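# Set the orange cup upright inside the black bowl

## Task

Get the orange cup into the black bowl so that it stands upright with its opening pointing up, and it must stay that way once the robot lets go.

## Robot and tools

ROBOT. Two arms, left_arm and right_arm, each ending in a five-finger hand. right_arm has a right hand; left_arm has its mirror image, a left hand. Base positions in the scene frame: left_arm (+0.037, +0.230, 0) m, right_arm (-0.028, -0.308, 0) m, each turned only slightly about z. A camera stand is fixed behind the arms. Loose objects may occasionally get a small push from outside.

FRAMES. Scene frame: origin at table-top height, halfway between the two nominal bases; +z up, +x out over the table, left_arm on the +y side (arm names do not match image left/right). Reported hand positions (metres) and end_effector_quat_wxyz are in this frame. Pose offsets you send are in the arm's own Hand target axes. Hand point: a spot 0.05 m in front of the palm and 0.15 m out from the wrist flange. Its +z runs along the straightened fingers, +y comes out of the palm, +x runs across the palm away from the thumb on the right hand, toward the thumb on the left hand. Straight fingertips sit 0.06 to 0.07 m past the point along +z and 0.06 m behind it along -y. A wrist bracket on the little-finger side can collide with things.

THE 28-NUMBER ROW. One flat list covering both arms, every value in [-1, 1], even if one arm stays still. Order: left_arm dx, dy, dz, rx, ry, rz; left hand little, ring, middle, index, thumb_bend, thumb_turn, force_limit, speed; then the same fourteen for right_arm. dx..rz are offsets, not poses: they are measured from that arm's Hand target as it was when the action (or move) began, along that target's own axes. 1.0 equals 0.6 m of travel or 180 degrees; rx, ry, rz form a single rotation vector. All six at 0 re-requests the current Hand target. The six finger/thumb numbers are absolute targets: +1 open/straight, -1 curled; thumb_turn +1 puts the thumb beside the palm, -1 swings it opposite the fingers. force_limit runs linearly from about 0 N at -1 to 10 N at +1 (15 N for the two thumb motors); speed rises from near zero at -1 to full at +0.48 and stays full above. Nothing means 'unchanged': to keep a hand as is, resend the eight hand numbers of its last executed row; if it has none yet, send its hand_measured six, then hand_force_limit and hand_speed. With the thumb turned in, the hand can wrap objects roughly 0.035 to 0.065 m thick, or a handle down to about 0.025 m. For a soft grip close with speed at -0.94 or below.

TOOLS.
execute_actions(actions, cameras): actions is a list of actions; each action is a table of up to 15 rows (one per 1/30 s step); a short table repeats its last row. Every row in an action counts from the action's starting Hand target, so a repeated offset moves further each action. Images return only for an empty actions list or when cameras names them.
move(target, speed, blend, blocking, cameras): target is one 28-number row or a list of up to 15 rows, all offsets from the same starting Hand targets. speed is the path's top speed in m/s (0.002 to 4.3, default 0.25; rotation up to twice that in rad/s), one value or one per target. blend, in metres, rounds corners between listed targets; 0 stops at each. Paths run straight, at most 10 s, and do not avoid obstacles or the other arm. blocking=false returns early while the move continues. The result adds a move: line: done, off_target, moving, held or fault, plus limits such as paced (pose clipped) or held (steps withheld).
wait(seconds 0 to 10, cameras): lets time pass with last commands held. stop(cameras): brakes a running move. zoom_image(camera, region=[x0, y0, x1, y1] in pixels, at most 504 each way): closer look at the newest image of cam_high, cam_left_wrist or cam_right_wrist. show_instructions(): shows the reference images. finished_scene(scene): ends the current scene, given its number; irreversible, and the cup must already be in place and stable.

RESULTS. Each result gives per arm the hand point position and quaternion, the Hand target (your last commanded pose after clipping; next offsets start there), joint positions, velocities and torques, and per hand six-value lists in motor order: hand_measured (position on the command scale), hand_stopped_by (moving, target, force, stalled, fault) and hand_load_n (fingertip load, positive pushing the finger open; near 0 after a lost grip). Arms often rest 1 to 3 cm, sometimes 5 cm, short of the command, mostly low; that is not contact. If so, send the missing distance as a further offset. Orientation commands are clipped to 40 degrees from the measured pose per step. Cameras are 672x504: cam_high fixed overhead-behind, the two wrist cameras fisheye.

AVOID. Dropping the cup, releasing it while it moves, or letting anything leave the table. Fast contact, slamming or pressing hard into the table or bowl; to end a push, command back past the hand point. Any contact or squeeze between the two arms or hands. Routing a hand close past its own base. Overloading fingers with pulls, twists or fast swings. Holding loads or stretching arms for long: motors warn at 85 °C (MOTOR HOT) and the arm drops at 100 °C.

Each tool is called after ">>>" as a command line: name --argument value for each argument, lists and objects as JSON in quotes; but a table of rows of numbers goes row by row, as --pt "numbers of a row", without its own name.

Reference images:

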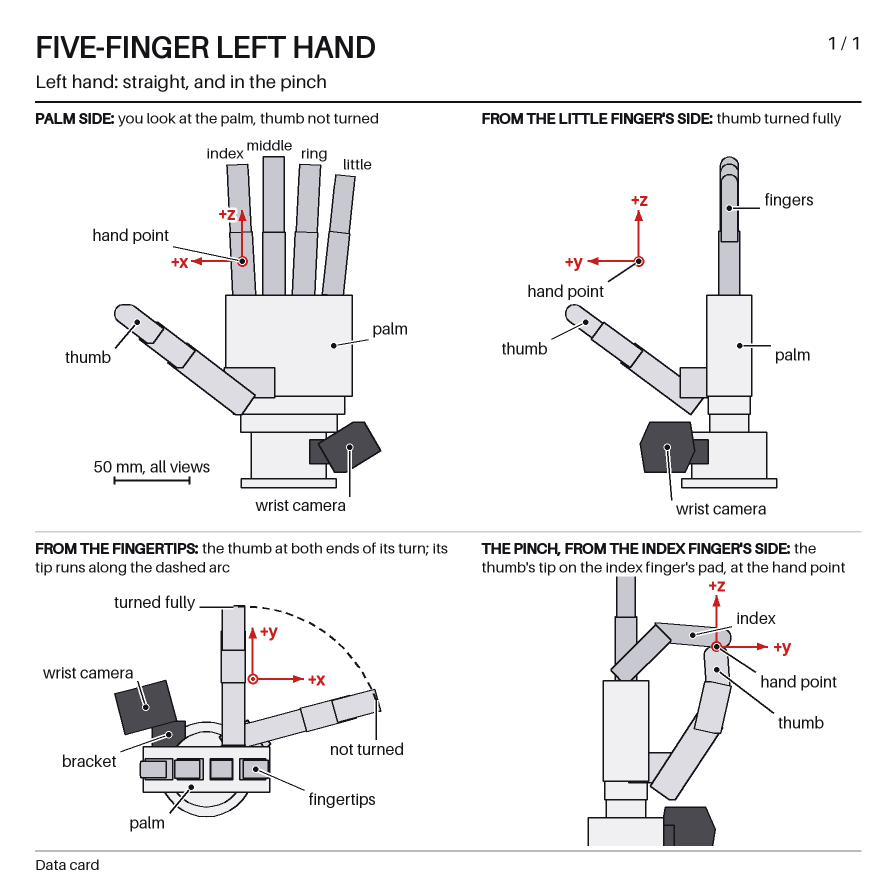

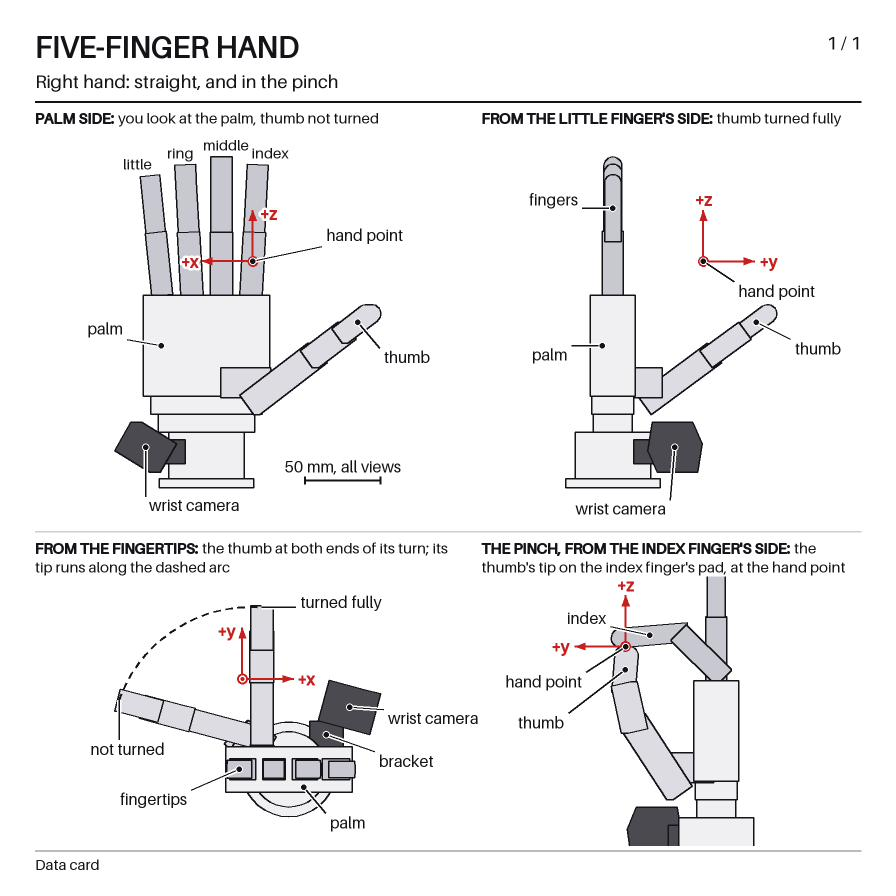

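## Session

>>> execute_actions --actions '[]'

Scene clock: 0.00 s.
left_arm: end_effector_position=(+0.3654, +0.0989, +0.2030) hand_measured=(+1.000, +1.000, +1.000, +1.000, +1.000, +1.000) hand_load_n=(+0.0, +0.0, +0.0, +0.0, -0.5, +0.0) hand_stopped_by=(target, target, target, target, target, target) hand_force_limit=0.00 hand_speed=-0.80 end_effector_quat_wxyz=(+0.012, +0.799, -0.601, -0.002) | right_arm: end_effector_position=(+0.1749, -0.0351, +0.2390) hand_measured=(+1.000, +1.000, +1.000, +1.000, +1.000, +1.000) hand_load_n=(+0.0, +0.0, +0.0, +0.0, +0.0, +0.0) hand_stopped_by=(target, target, target, target, target, target) hand_force_limit=0.00 hand_speed=-0.80 end_effector_quat_wxyz=(-0.026, -0.590, +0.800, -0.104)
Joint positions: left_arm=[-0.249 1.367 1.247 -1.465 0.019 -0.491] | right_arm=[0.877 1.284 1.291 -1.674 0.193 1.155]
Joint velocities: within noise
Joint torques (N m): no reading
Heat: left arm: hottest waist 40 °C; right arm: hottest wrist roll 38 °C.
Hand target: left_arm +0.3726, +0.0974, +0.2112; +0.006, +0.799, -0.601, +0.009 | right_arm +0.1788, -0.0307, +0.2472; -0.015, -0.590, +0.801, -0.102

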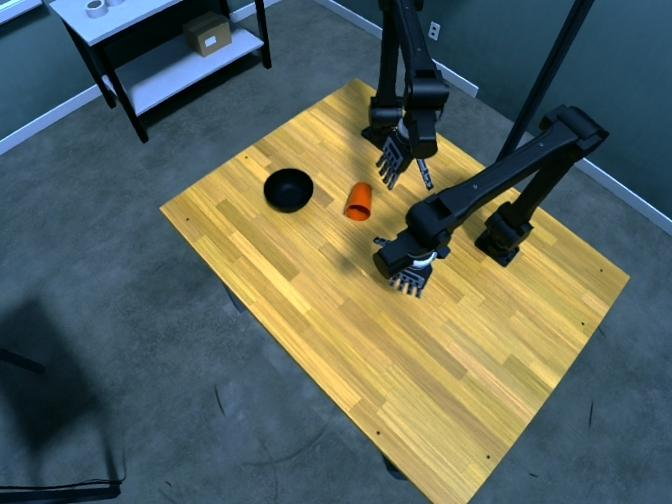

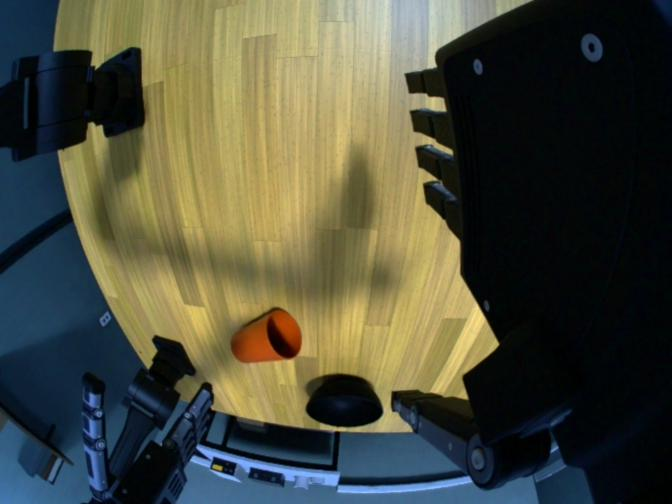

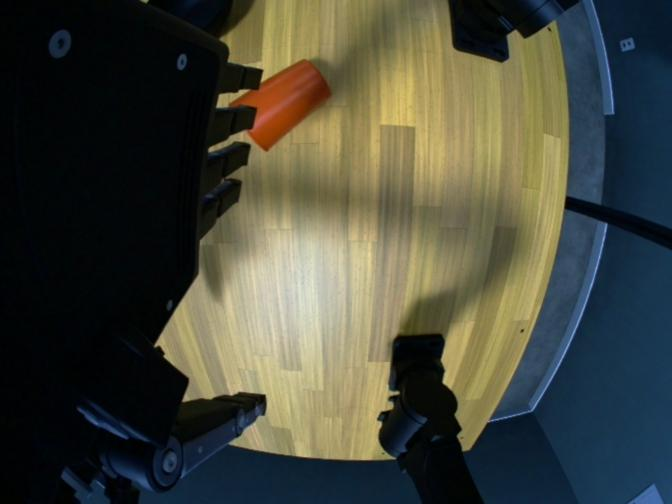

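>>> zoom_image --camera "cam_high" --region '[230, 120, 450, 300]'

>>> zoom_image --camera "cam_right_wrist" --region '[160, 0, 400, 200]'

>>> zoom_image --camera "cam_left_wrist" --region '[60, 250, 480, 504]'

Scaled by 2.291 from the camera's 672x504 image, which has a finer 960x720 frame.

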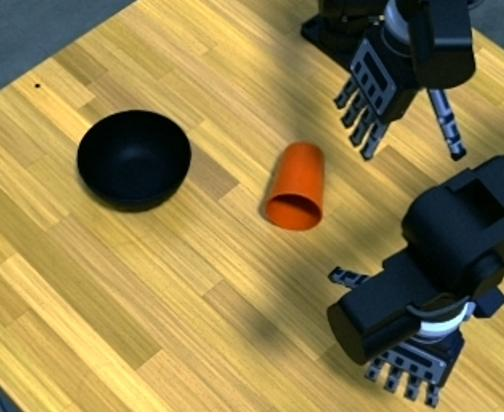

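Scaled by 2.100 from the camera's 672x504 image, which has a finer 960x720 frame.

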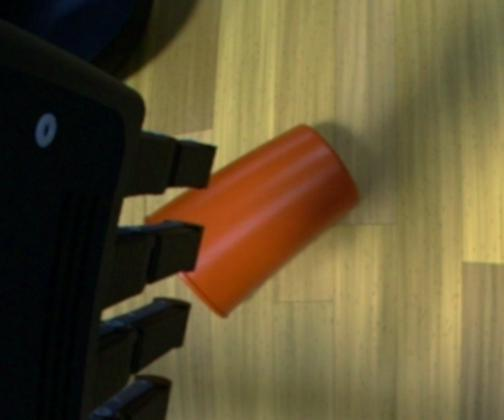

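Scaled by 1.200 from the camera's 672x504 image, which has a finer 960x720 frame.

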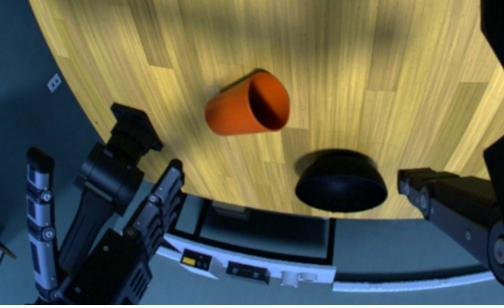

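>>> zoom_image --camera "cam_left_wrist" --region '[280, 350, 410, 450]'

>>> zoom_image --camera "cam_left_wrist" --region '[210, 290, 320, 380]'

>>> zoom_image --camera "cam_high" --region '[240, 150, 400, 250]'

Scaled by 3.877 from the camera's 672x504 image, which has a finer 960x720 frame.

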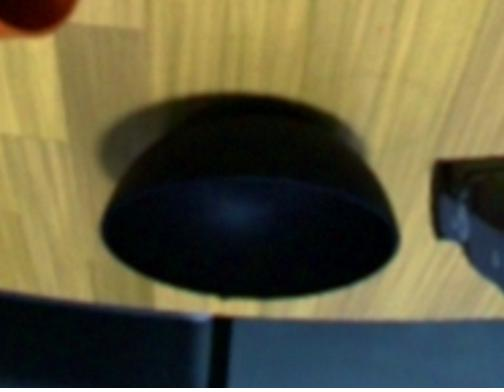

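Scaled by 4.582 from the camera's 672x504 image, which has a finer 960x720 frame.

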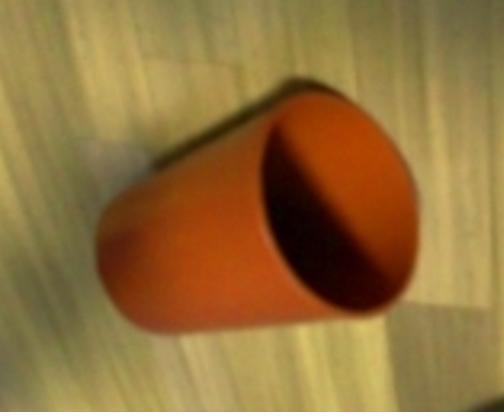

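Scaled by 3.150 from the camera's 672x504 image, which has a finer 960x720 frame.

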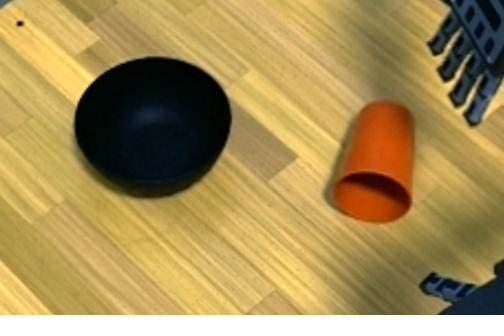

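>>> move --target '[0,0,0,0,0,0,1,1,1,1,1,1,0.0,-0.8,0.1197,-0.1235,0.1163,0.053,-0.446,-0.662,1,1,0.5,0.5,1,-1,-0.4,0]' --speed 0.3 --cameras '["all"]'

Scene clock: 145.43 s.
left_arm: end_effector_position=(+0.3654, +0.0989, +0.2030) hand_measured=(+1.000, +1.000, +1.000, +1.000, +1.000, +1.000) hand_load_n=(+0.0, +0.0, +0.0, +0.0, -0.5, +0.0) hand_stopped_by=(target, target, target, target, target, target) hand_force_limit=0.00 hand_speed=-0.80 end_effector_quat_wxyz=(+0.012, +0.799, -0.601, -0.002) | right_arm: end_effector_position=(+0.2232, -0.1301, +0.1846) hand_measured=(+1.000, +1.000, +0.500, +0.500, +1.000, -1.000) hand_load_n=(+0.0, +0.0, +0.0, +0.0, +0.0, +0.0) hand_stopped_by=(target, target, target, target, target, target) hand_force_limit=-0.40 hand_speed=0.00 end_effector_quat_wxyz=(-0.358, +0.897, +0.178, -0.188)
Joint positions: left_arm=[-0.249 1.367 1.247 -1.465 0.019 -0.491] | right_arm=[0.358 1.424 1.174 -1.684 -0.767 -1.783]
Joint torques (N m): left_arm=[-0.62 -12.57 11.03 0.36 0.1 -0.03] | right_arm=[0.15 -12.34 9.05 -0.64 -0.47 -0.08]
Heat: left arm: hottest elbow 41 °C; right arm: hottest elbow 41 °C.
Hand target: left_arm +0.3726, +0.0974, +0.2112; +0.006, +0.799, -0.601, +0.009 | right_arm +0.2339, -0.1321, +0.2000; -0.377, +0.868, +0.215, -0.242
Off the commanded pose: left_arm 0.011 m, 1 deg | right_arm 0.019 m, 9 deg.
joint sent to its limit (right arm) — joint 4 (wrist pitch), lower limit. The joint targets are off in orientation, not in position.
move: off_target (left_arm, right_arm)
camera_calibration:
cam_right_wrist: T_world_to_cam=[[0.444028, -0.525683, -0.7256, -0.0409276], [-0.386999, -0.842897, 0.37384, -0.0990354], [-0.808128, 0.114811, -0.577709, 0.414493], [0, 0, 0, 1]] pos_world=[0.31481, -0.15258, 0.246783]

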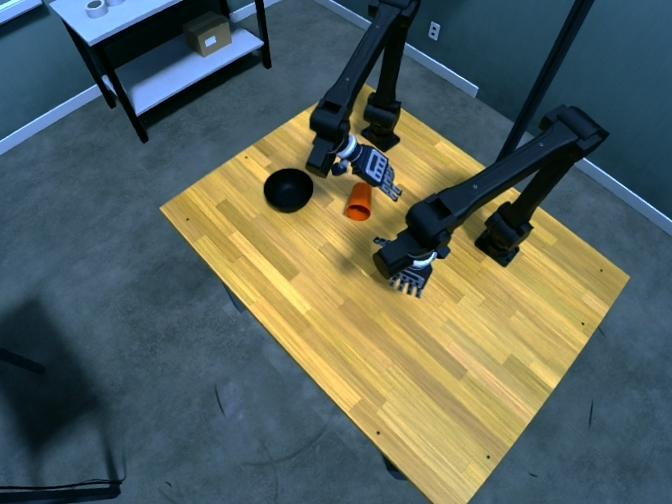

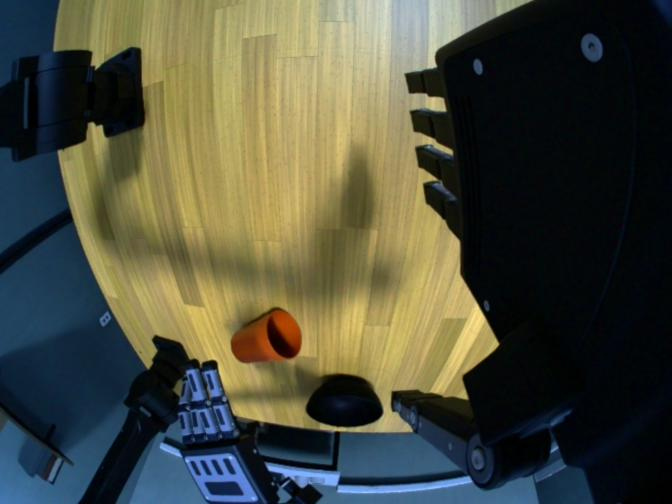

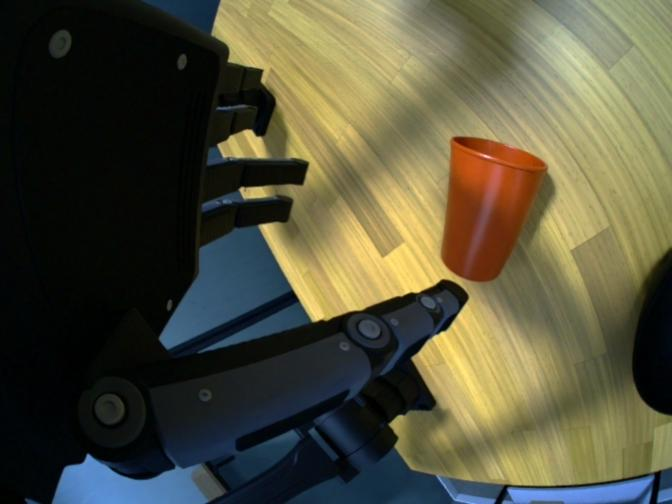

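>>> zoom_image --camera "cam_high" --region '[300, 110, 460, 240]'

Scaled by 3.150 from the camera's 672x504 image, which has a finer 960x720 frame.

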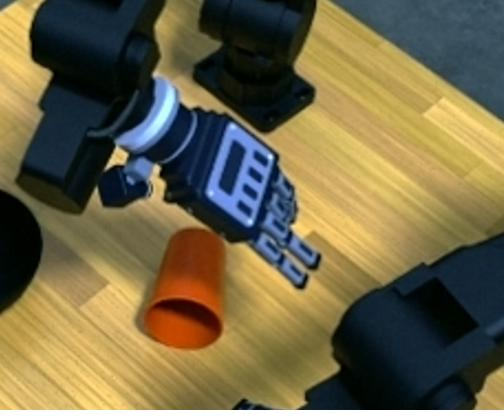

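>>> move --target '[0,0,0,0,0,0,1,1,1,1,1,1,0.0,-0.8,-0.0152,0.1097,0.0403,-0.0042,-0.0126,-0.0099,1,1,0.5,0.5,1,-1,-0.4,0]' --speed 0.15 --cameras '["all"]'

Scene clock: 174.83 s.
left_arm: end_effector_position=(+0.3654, +0.0989, +0.2030) hand_measured=(+1.000, +1.000, +1.000, +1.000, +1.000, +1.000) hand_load_n=(+0.0, +0.0, +0.0, +0.0, +0.0, +0.0) hand_stopped_by=(target, target, target, target, target, target) hand_force_limit=0.00 hand_speed=-0.80 end_effector_quat_wxyz=(+0.012, +0.799, -0.601, -0.002) | right_arm: end_effector_position=(+0.2271, -0.1594, +0.1404) hand_measured=(+1.000, +1.000, +0.500, +0.500, +1.000, -1.000) hand_load_n=(+0.0, +0.0, +0.0, +0.0, +0.0, +0.0) hand_stopped_by=(target, target, target, target, target, target) hand_force_limit=-0.40 hand_speed=0.00 end_effector_quat_wxyz=(-0.354, +0.884, +0.229, -0.201)
Joint positions: left_arm=[-0.249 1.367 1.247 -1.465 0.019 -0.491] | right_arm=[0.3 1.489 1.112 -1.684 -0.711 -1.993]
Joint torques (N m): left_arm=[-0.38 -12.63 11.04 0.29 0.08 -0.01] | right_arm=[0.15 -10.46 5.45 -0.83 -0.4 -0.09]
Heat: left arm: hottest elbow 41 °C; right arm: hottest elbow 42 °C.
Hand target: left_arm +0.3726, +0.0974, +0.2112; +0.006, +0.799, -0.601, +0.009 | right_arm +0.2252, -0.1649, +0.1379; -0.371, +0.862, +0.238, -0.252
Off the commanded pose: left_arm 0.011 m, 1 deg | right_arm 0.006 m, 7 deg.
joint sent to its limit (right arm) — joint 4 (wrist pitch), lower limit. The joint targets are off in orientation, not in position.
move: off_target (left_arm, right_arm)
camera_calibration:
cam_right_wrist: T_world_to_cam=[[0.503496, -0.463248, -0.72931, -0.0931626], [-0.298444, -0.885403, 0.356359, -0.130043], [-0.810816, 0.0382332, -0.584051, 0.384672], [0, 0, 0, 1]] pos_world=[0.319994, -0.173005, 0.203065]

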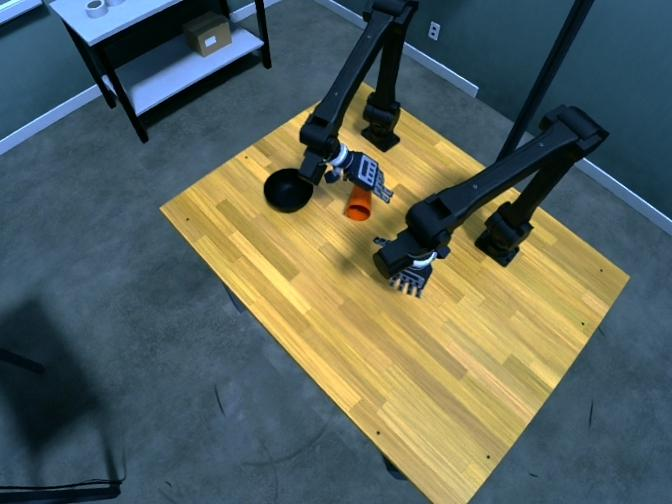

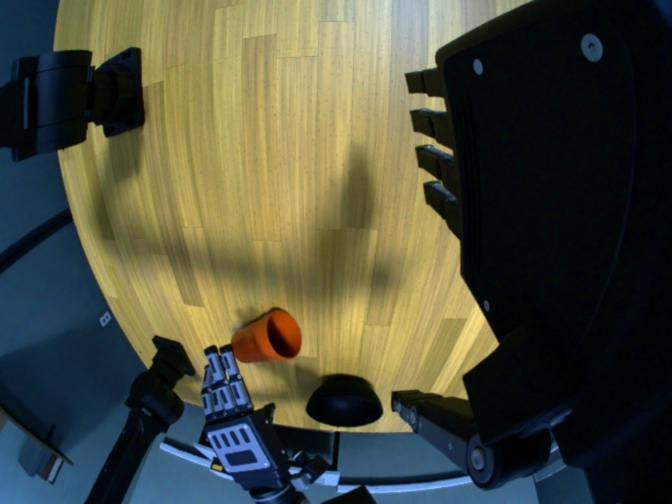

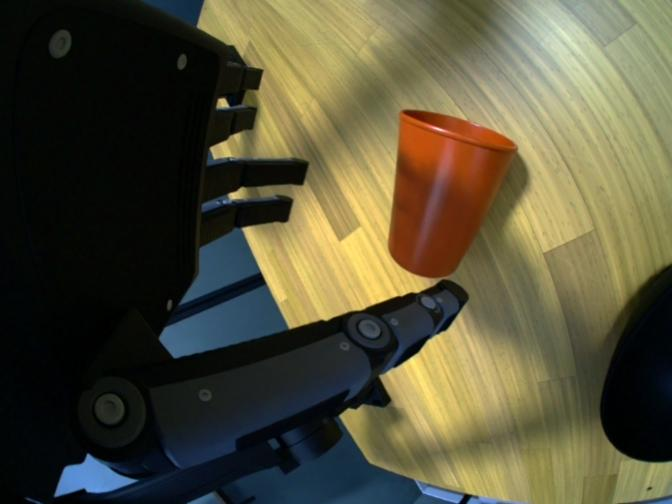

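>>> move --target '[0,0,0,0,0,0,1,1,1,1,1,1,0.0,-0.8,-0.0057,0.0698,0.0405,0,0,0,1,1,0.5,0.5,1,-1,-0.4,0]' --speed 0.12 --cameras '["cam_high","cam_right_wrist"]'

Scene clock: 184.63 s.
left_arm: end_effector_position=(+0.3654, +0.0989, +0.2030) hand_measured=(+1.000, +1.000, +1.000, +1.000, +1.000, +1.000) hand_load_n=(+0.0, +0.0, +0.0, +0.0, +0.0, +0.5) hand_stopped_by=(target, target, target, target, target, target) hand_force_limit=0.00 hand_speed=-0.80 end_effector_quat_wxyz=(+0.012, +0.799, -0.601, -0.002) | right_arm: end_effector_position=(+0.2142, -0.1759, +0.0990) hand_measured=(+1.000, +1.000, +0.500, +0.500, +1.000, -1.000) hand_load_n=(+0.0, -0.5, +0.0, +0.0, +0.0, +0.0) hand_stopped_by=(target, target, target, target, target, target) hand_force_limit=-0.40 hand_speed=0.00 end_effector_quat_wxyz=(-0.357, +0.870, +0.227, -0.252)
Joint positions: left_arm=[-0.249 1.367 1.247 -1.465 0.019 -0.491] | right_arm=[0.269 1.588 1.055 -1.682 -0.689 -2.08]
Joint torques (N m): left_arm=[-0.62 -12.34 11.1 0.32 0.09 -0.03] | right_arm=[0.03 -10.81 4.82 -0.13 -0.35 -0.08]
Heat: left arm: hottest elbow 41 °C; right arm: hottest elbow 41 °C.
Hand target: left_arm +0.3726, +0.0974, +0.2112; +0.006, +0.799, -0.601, +0.009 | right_arm +0.2171, -0.1800, +0.0925; -0.371, +0.862, +0.238, -0.252
Off the commanded pose: left_arm 0.011 m, 1 deg | right_arm 0.008 m, 2 deg.
joint sent to its limit (right arm) — joint 6 (wrist roll), lower limit. The joint targets still meet the commanded pose.
move: off_target (left_arm)
camera_calibration:
cam_right_wrist: T_world_to_cam=[[0.4462, -0.45172, -0.772564, -0.10601], [-0.228302, -0.892157, 0.389788, -0.153305], [-0.865323, 0.00245462, -0.501209, 0.347867], [0, 0, 0, 1]] pos_world=[0.31332, -0.185512, 0.152211]
Images, in order (width x height): cam_high 672x504, cam_right_wrist 672x504.

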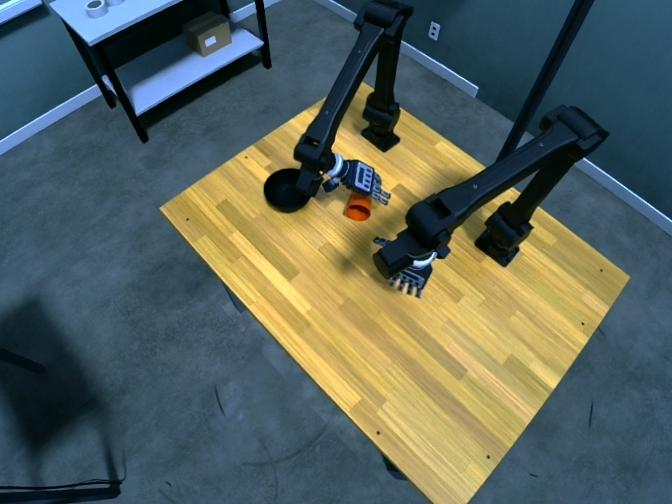

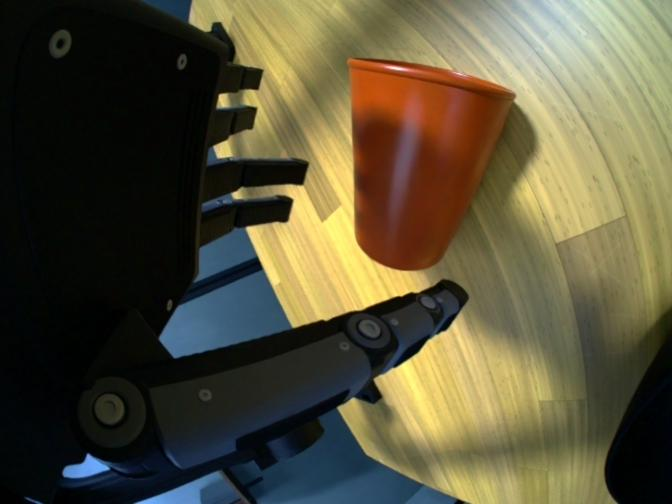

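>>> zoom_image --camera "cam_right_wrist" --region '[180, 30, 540, 330]'

>>> zoom_image --camera "cam_high" --region '[290, 130, 430, 240]'

Scaled by 1.400 from the camera's 672x504 image, which has a finer 960x720 frame.

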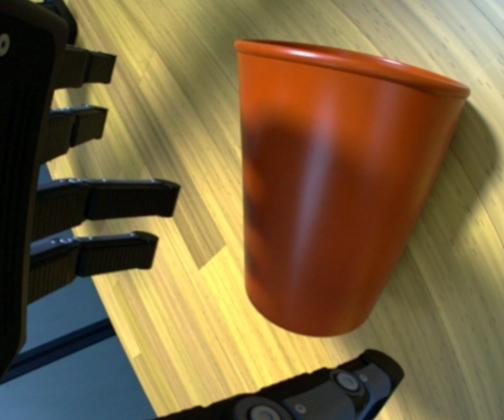

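Scaled by 3.600 from the camera's 672x504 image, which has a finer 960x720 frame.

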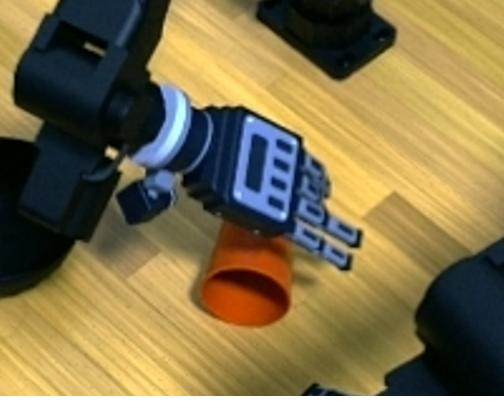

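>>> move --target '[0,0,0,0,0,0,1,1,1,1,1,1,0.0,-0.8,0.0227,0.0397,0.0292,0,0,0,1,1,0.5,0.5,1,-1,-0.4,0]' --speed 0.1 --cameras '["cam_high","cam_right_wrist"]'

Scene clock: 216.27 s.
left_arm: end_effector_position=(+0.3654, +0.0989, +0.2030) hand_measured=(+1.000, +1.000, +1.000, +1.000, +1.000, +1.000) hand_load_n=(+0.0, +0.0, +0.0, +0.0, +0.0, +0.0) hand_stopped_by=(target, target, target, target, target, target) hand_force_limit=0.00 hand_speed=-0.80 end_effector_quat_wxyz=(+0.012, +0.799, -0.601, -0.002) | right_arm: end_effector_position=(+0.2204, -0.1743, +0.0671) hand_measured=(+1.000, +1.000, +0.500, +0.500, +1.000, -1.000) hand_load_n=(+0.0, +0.0, +0.0, +0.0, +0.0, +0.0) hand_stopped_by=(target, target, target, target, target, target) hand_force_limit=-0.40 hand_speed=0.00 end_effector_quat_wxyz=(-0.357, +0.870, +0.228, -0.252)
Joint positions: left_arm=[-0.249 1.367 1.247 -1.465 0.019 -0.491] | right_arm=[0.269 1.65 1.034 -1.598 -0.689 -2.081]
Joint torques (N m): left_arm=[-0.44 -12.75 11.02 0.32 0.1 -0.04] | right_arm=[0.26 -11.4 4.42 -0.1 -0.47 -0.08]
Heat: left arm: hottest elbow 41 °C; right arm: hottest elbow 40 °C.
Hand target: left_arm +0.3726, +0.0974, +0.2112; +0.006, +0.799, -0.601, +0.009 | right_arm +0.2219, -0.1774, +0.0604; -0.371, +0.862, +0.237, -0.252
Off the commanded pose: left_arm 0.011 m, 1 deg | right_arm 0.007 m, 2 deg.
joint sent to its limit (right arm) — joint 6 (wrist roll), lower limit. The joint targets still meet the commanded pose.
move: off_target (left_arm)
camera_calibration:
cam_right_wrist: T_world_to_cam=[[0.447763, -0.450949, -0.772109, -0.132962], [-0.228686, -0.892546, 0.38867, -0.138029], [-0.864414, 0.00253842, -0.502775, 0.337168], [0, 0, 0, 1]] pos_world=[0.319422, -0.184012, 0.120506]
Images, in order (width x height): cam_high 672x504, cam_right_wrist 672x504.

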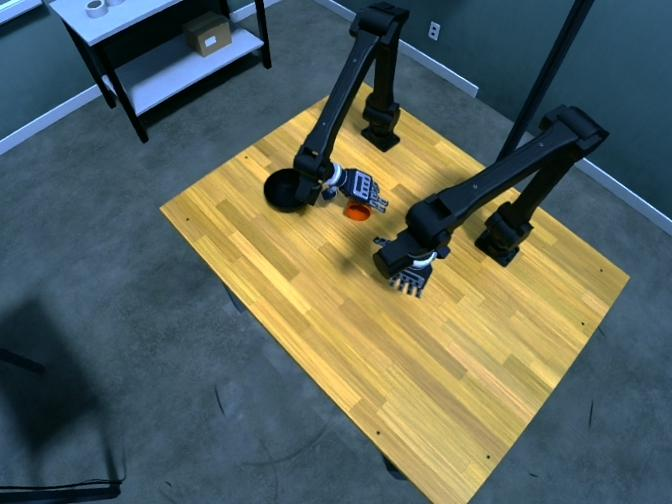

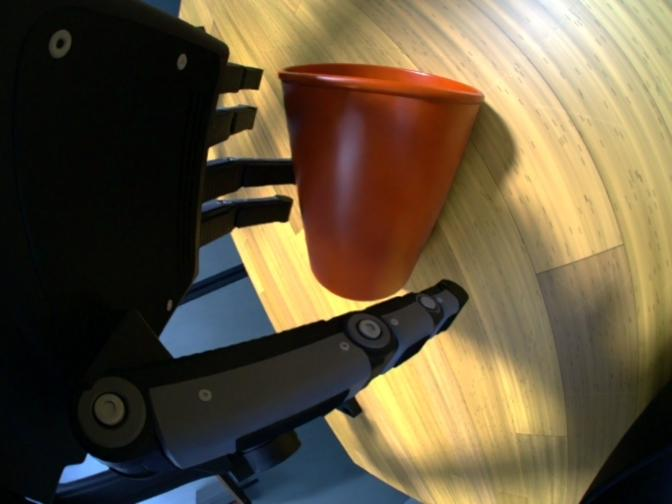

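>>> move --target '[0,0,0,0,0,0,1,1,1,1,1,1,0.0,-0.8,0,0.0229,0.0181,0,0,0,1,1,0.5,0.5,1,-1,-0.4,0]' --speed 0.06 --cameras '["cam_high","cam_right_wrist"]'

Scene clock: 222.80 s.
left_arm: end_effector_position=(+0.3654, +0.0989, +0.2030) hand_measured=(+1.000, +1.000, +1.000, +1.000, +1.000, +1.000) hand_load_n=(+0.0, +0.0, +0.0, +0.0, +0.0, -0.5) hand_stopped_by=(target, target, target, target, target, target) hand_force_limit=0.00 hand_speed=-0.80 end_effector_quat_wxyz=(+0.012, +0.799, -0.601, -0.002) | right_arm: end_effector_position=(+0.2172, -0.1753, +0.0508) hand_measured=(+1.000, +1.000, +0.500, +0.500, +1.000, -1.000) hand_load_n=(+0.0, +0.0, +0.0, +0.0, +0.0, +0.0) hand_stopped_by=(target, target, target, target, target, target) hand_force_limit=-0.40 hand_speed=0.00 end_effector_quat_wxyz=(-0.357, +0.870, +0.228, -0.250)
Joint positions: left_arm=[-0.249 1.367 1.247 -1.465 0.019 -0.491] | right_arm=[0.269 1.667 1.006 -1.55 -0.688 -2.081]
Joint torques (N m): left_arm=[-0.73 -12.69 11.04 0.32 0.1 -0.04] | right_arm=[-0.03 -11.28 4.16 -0.13 -0.35 -0.08]
Heat: left arm: hottest elbow 41 °C; right arm: hottest elbow 40 °C.
Hand target: left_arm +0.3726, +0.0974, +0.2112; +0.006, +0.799, -0.601, +0.009 | right_arm +0.2185, -0.1801, +0.0436; -0.371, +0.862, +0.238, -0.252
Off the commanded pose: left_arm 0.011 m, 1 deg | right_arm 0.009 m, 2 deg.
joint sent to its limit (right arm) — joint 6 (wrist roll), lower limit. The joint targets still meet the commanded pose.
move: off_target (left_arm)
camera_calibration:
cam_right_wrist: T_world_to_cam=[[0.450176, -0.450617, -0.770899, -0.144989], [-0.229294, -0.892715, 0.387923, -0.13306], [-0.862998, 0.00212916, -0.505203, 0.325917], [0, 0, 0, 1]] pos_world=[0.316027, -0.184813, 0.104499]
Images, in order (width x height): cam_high 672x504, cam_right_wrist 672x504.

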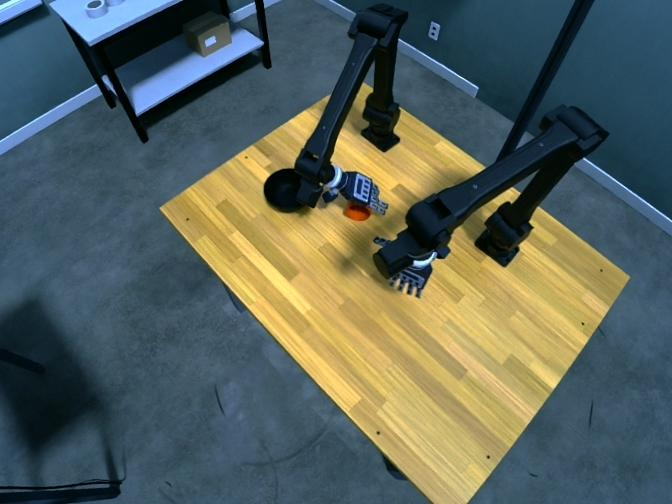

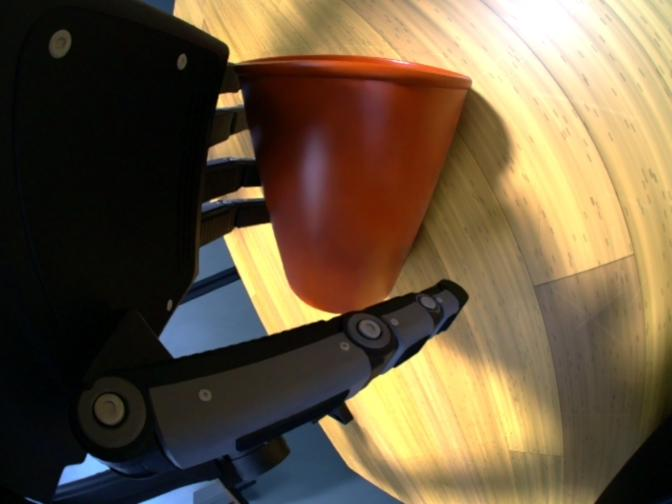

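>>> move --target '[0,0,0,0,0,0,1,1,1,1,1,1,0.0,-0.8,0,0,0,0,0,0,1,1,-0.2,-0.2,1,-1,-0.5,-0.94]' --speed 0.05 --cameras '["cam_high","cam_right_wrist"]'

Scene clock: 229.87 s.
left_arm: end_effector_position=(+0.3654, +0.0989, +0.2030) hand_measured=(+1.000, +1.000, +1.000, +1.000, +1.000, +1.000) hand_load_n=(+0.0, +0.0, +0.0, +0.0, +0.0, +0.0) hand_stopped_by=(target, target, target, target, target, target) hand_force_limit=0.00 hand_speed=-0.80 end_effector_quat_wxyz=(+0.012, +0.799, -0.601, -0.002) | right_arm: end_effector_position=(+0.2173, -0.1753, +0.0507) hand_measured=(+1.000, +1.000, +0.100, +0.050, +1.000, -1.000) hand_load_n=(+0.0, +0.0, +2.0, +3.0, +1.0, +0.5) hand_stopped_by=(target, target, force, force, target, target) hand_force_limit=-0.50 hand_speed=-0.94 end_effector_quat_wxyz=(-0.357, +0.870, +0.229, -0.250)
Joint positions: left_arm=[-0.249 1.367 1.247 -1.465 0.019 -0.491] | right_arm=[0.269 1.667 1.006 -1.549 -0.687 -2.081]
Joint torques (N m): left_arm=[-0.67 -12.57 11.08 0.35 0.08 -0.03] | right_arm=[0.03 -11.22 4.15 -0.13 -0.36 -0.07]
Heat: left arm: hottest elbow 41 °C; right arm: hottest elbow 39 °C.
Hand target: left_arm +0.3726, +0.0974, +0.2112; +0.006, +0.799, -0.601, +0.009 | right_arm +0.2185, -0.1801, +0.0435; -0.371, +0.862, +0.238, -0.252
Off the commanded pose: left_arm 0.011 m, 1 deg | right_arm 0.009 m, 2 deg.
joint sent to its limit (right arm) — joint 6 (wrist roll), lower limit. The joint targets still meet the commanded pose.
move: off_target (left_arm)
camera_calibration:
cam_right_wrist: T_world_to_cam=[[0.451141, -0.45016, -0.770602, -0.145289], [-0.228997, -0.892946, 0.387565, -0.133137], [-0.862573, 0.00161949, -0.50593, 0.325851], [0, 0, 0, 1]] pos_world=[0.316128, -0.184815, 0.104497]
Images, in order (width x height): cam_high 672x504, cam_right_wrist 672x504.

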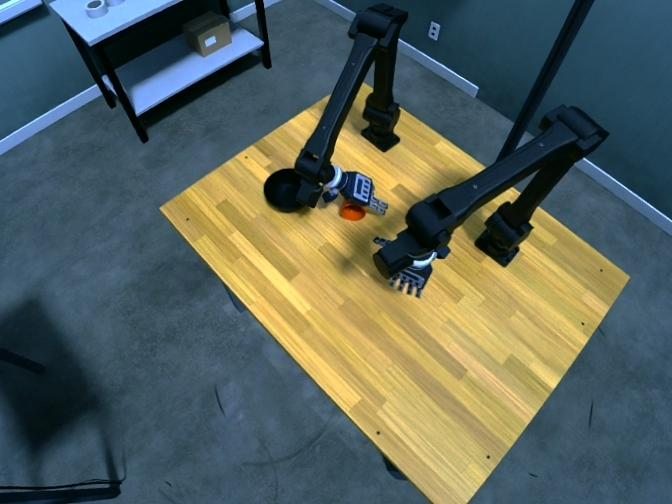

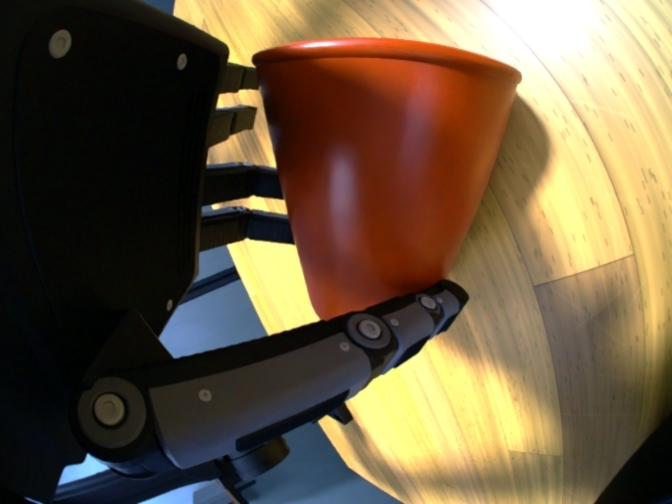

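>>> move --target '[0,0,0,0,0,0,1,1,1,1,1,1,0.0,-0.8,-0.0432,-0.1264,-0.0998,0,0,0,1,1,-0.2,-0.2,1,-1,-0.5,-0.94]' --speed 0.1 --cameras '["cam_high","cam_left_wrist","cam_right_wrist"]'

Scene clock: 234.30 s.
left_arm: end_effector_position=(+0.3654, +0.0989, +0.2030) hand_measured=(+1.000, +1.000, +1.000, +1.000, +1.000, +1.000) hand_load_n=(+0.0, +0.0, -0.5, +0.0, +0.0, +0.0) hand_stopped_by=(target, target, target, target, target, target) hand_force_limit=0.00 hand_speed=-0.80 end_effector_quat_wxyz=(+0.012, +0.799, -0.601, -0.002) | right_arm: end_effector_position=(+0.2050, -0.1793, +0.1276) hand_measured=(+1.000, +1.000, +0.100, +0.050, +1.000, -1.000) hand_load_n=(+0.0, +0.0, +2.5, +2.5, +0.5, +0.0) hand_stopped_by=(target, target, force, force, target, target) hand_force_limit=-0.50 hand_speed=-0.94 end_effector_quat_wxyz=(-0.348, +0.884, +0.227, -0.213)
Joint positions: left_arm=[-0.249 1.367 1.247 -1.465 0.019 -0.491] | right_arm=[0.269 1.458 1.033 -1.682 -0.683 -2.029]
Joint torques (N m): left_arm=[-0.67 -12.57 11.04 0.29 0.07 -0.05] | right_arm=[0.21 -11.69 8.98 -0.98 -0.4 0.25]
Heat: left arm: hottest elbow 41 °C; right arm: hottest elbow 39 °C.
Hand target: left_arm +0.3726, +0.0974, +0.2112; +0.006, +0.799, -0.601, +0.009 | right_arm +0.2184, -0.1802, +0.1436; -0.371, +0.862, +0.238, -0.252
Off the commanded pose: left_arm 0.011 m, 1 deg | right_arm 0.021 m, 6 deg.
joint sent to its limit (right arm) — joint 4 (wrist pitch), lower limit. The joint targets are off in orientation, not in position.
move: off_target (left_arm, right_arm)
camera_calibration:
cam_right_wrist: T_world_to_cam=[[0.492205, -0.471854, -0.731497, -0.099618], [-0.285106, -0.881373, 0.376691, -0.15438], [-0.822465, 0.0231447, -0.568345, 0.357753], [0, 0, 0, 1]] pos_world=[0.299257, -0.191352, 0.188611]

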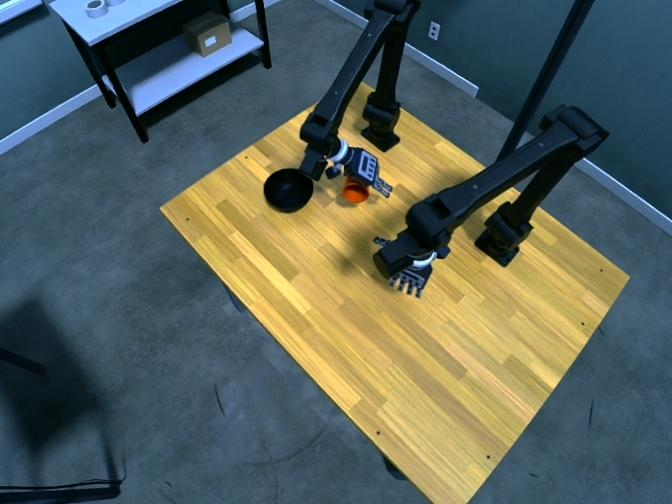

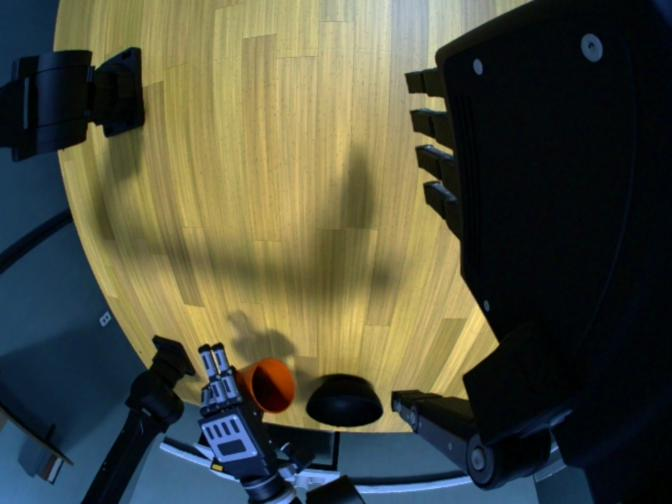

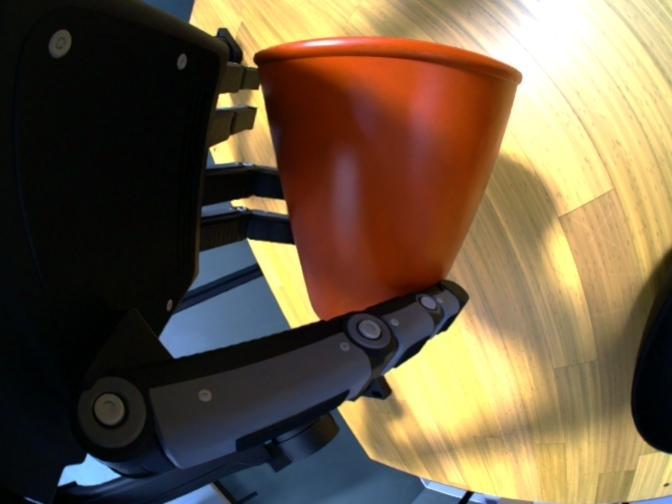

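>>> move --target '[0,0,0,0,0,0,1,1,1,1,1,1,0.0,-0.8,0.0593,0.1567,-0.2837,-0.2395,0.6098,0.0273,1,1,-0.2,-0.2,1,-1,-0.5,-0.94]' --speed 0.2 --cameras '["cam_high","cam_left_wrist","cam_right_wrist"]'

Scene clock: 260.00 s.
left_arm: end_effector_position=(+0.3654, +0.0989, +0.2030) hand_measured=(+1.000, +1.000, +1.000, +1.000, +1.000, +1.000) hand_load_n=(+0.0, +0.0, +0.0, +0.0, +0.0, +0.0) hand_stopped_by=(target, target, target, target, target, target) hand_force_limit=0.00 hand_speed=-0.80 end_effector_quat_wxyz=(+0.012, +0.799, -0.601, -0.002) | right_arm: end_effector_position=(+0.3691, -0.3109, +0.1656) hand_measured=(+1.000, +1.000, +0.100, +0.050, +1.000, -1.000) hand_load_n=(+0.0, +0.0, +2.0, +2.5, +1.0, +0.5) hand_stopped_by=(target, target, force, force, target, target) hand_force_limit=-0.50 hand_speed=-0.94 end_effector_quat_wxyz=(-0.094, +0.773, -0.126, +0.615)
Joint positions: left_arm=[-0.249 1.367 1.247 -1.465 0.019 -0.491] | right_arm=[0.241 0.832 0.333 0.264 0.216 -1.207]
Joint torques (N m): left_arm=[-0.32 -12.69 11.07 0.35 0.09 -0.02] | right_arm=[2.2 -3.72 7.04 2.93 0.14 0.12]
Heat: left arm: hottest elbow 41 °C; right arm: hottest elbow 40 °C.
Hand target: left_arm +0.3726, +0.0974, +0.2112; +0.006, +0.799, -0.601, +0.009 | right_arm +0.3704, -0.3049, +0.1649; -0.101, +0.769, -0.125, +0.618
Off the commanded pose: left_arm 0.011 m, 1 deg | right_arm 0.006 m, 1 deg.
move: off_target (left_arm)
camera_calibration:
cam_right_wrist: T_world_to_cam=[[-0.0325215, -0.999455, -0.00567607, -0.305204], [-0.729561, 0.0276202, -0.683357, 0.384321], [0.683142, -0.0180827, -0.730062, -0.0244278], [0, 0, 0, 1]] pos_world=[0.287147, -0.316094, 0.243062]

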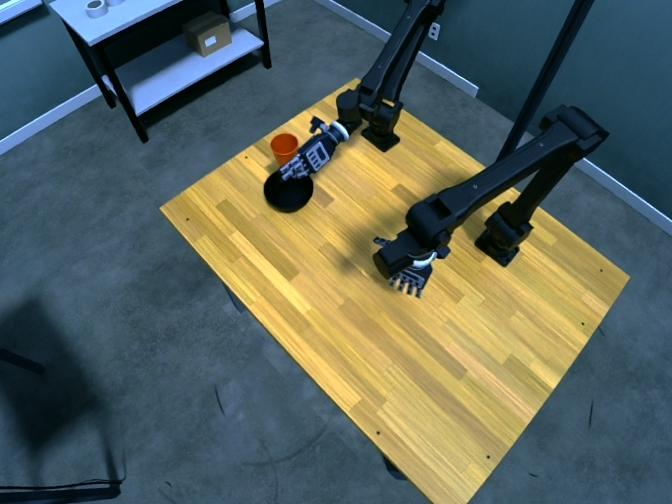

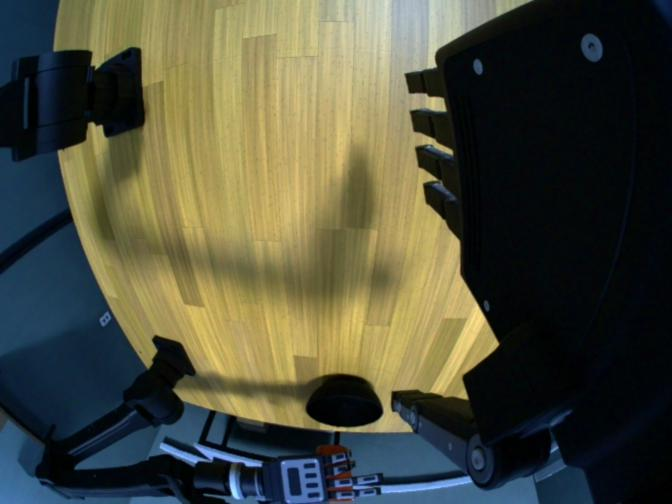

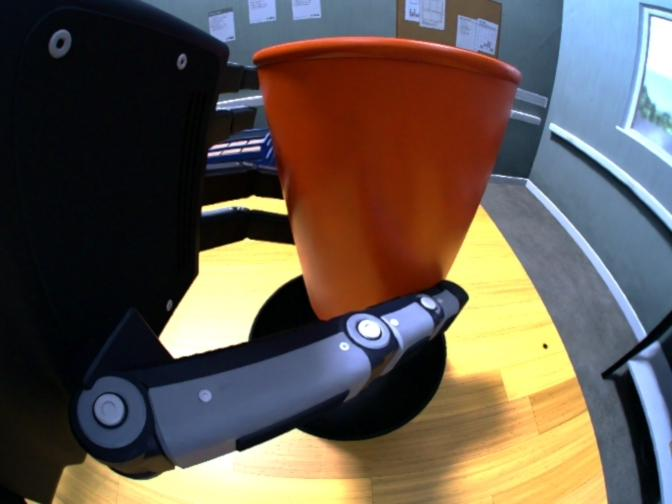

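>>> zoom_image --camera "cam_high" --region '[240, 110, 360, 230]'

>>> zoom_image --camera "cam_left_wrist" --region '[180, 360, 420, 504]'

>>> zoom_image --camera "cam_right_wrist" --region '[180, 20, 560, 460]'

Scaled by 4.200 from the camera's 672x504 image, which has a finer 960x720 frame.

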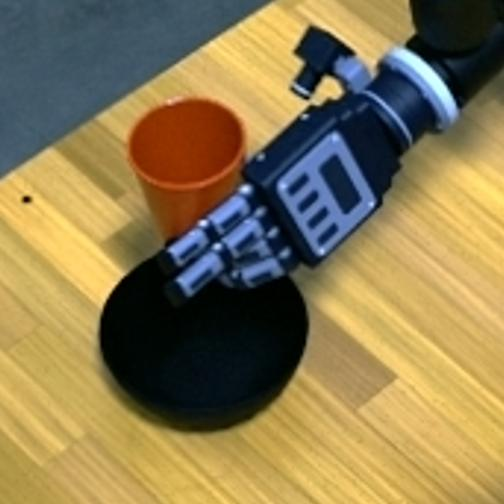

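Scaled by 2.100 from the camera's 672x504 image, which has a finer 960x720 frame.

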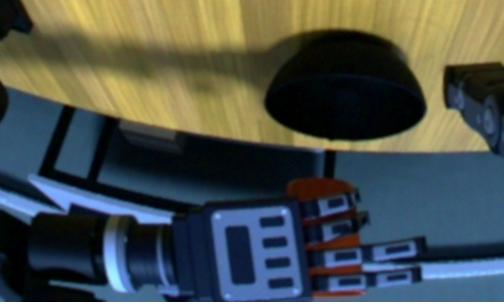

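Scaled by 1.145 from the camera's 672x504 image, which has a finer 960x720 frame.

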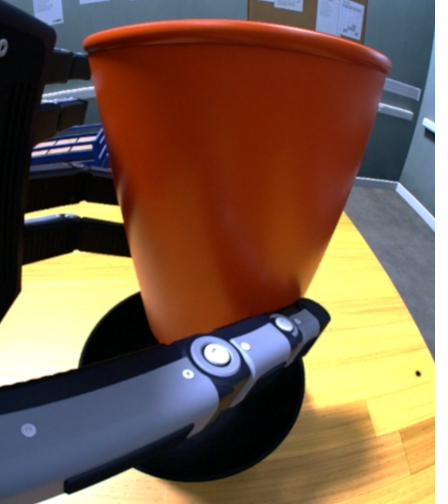

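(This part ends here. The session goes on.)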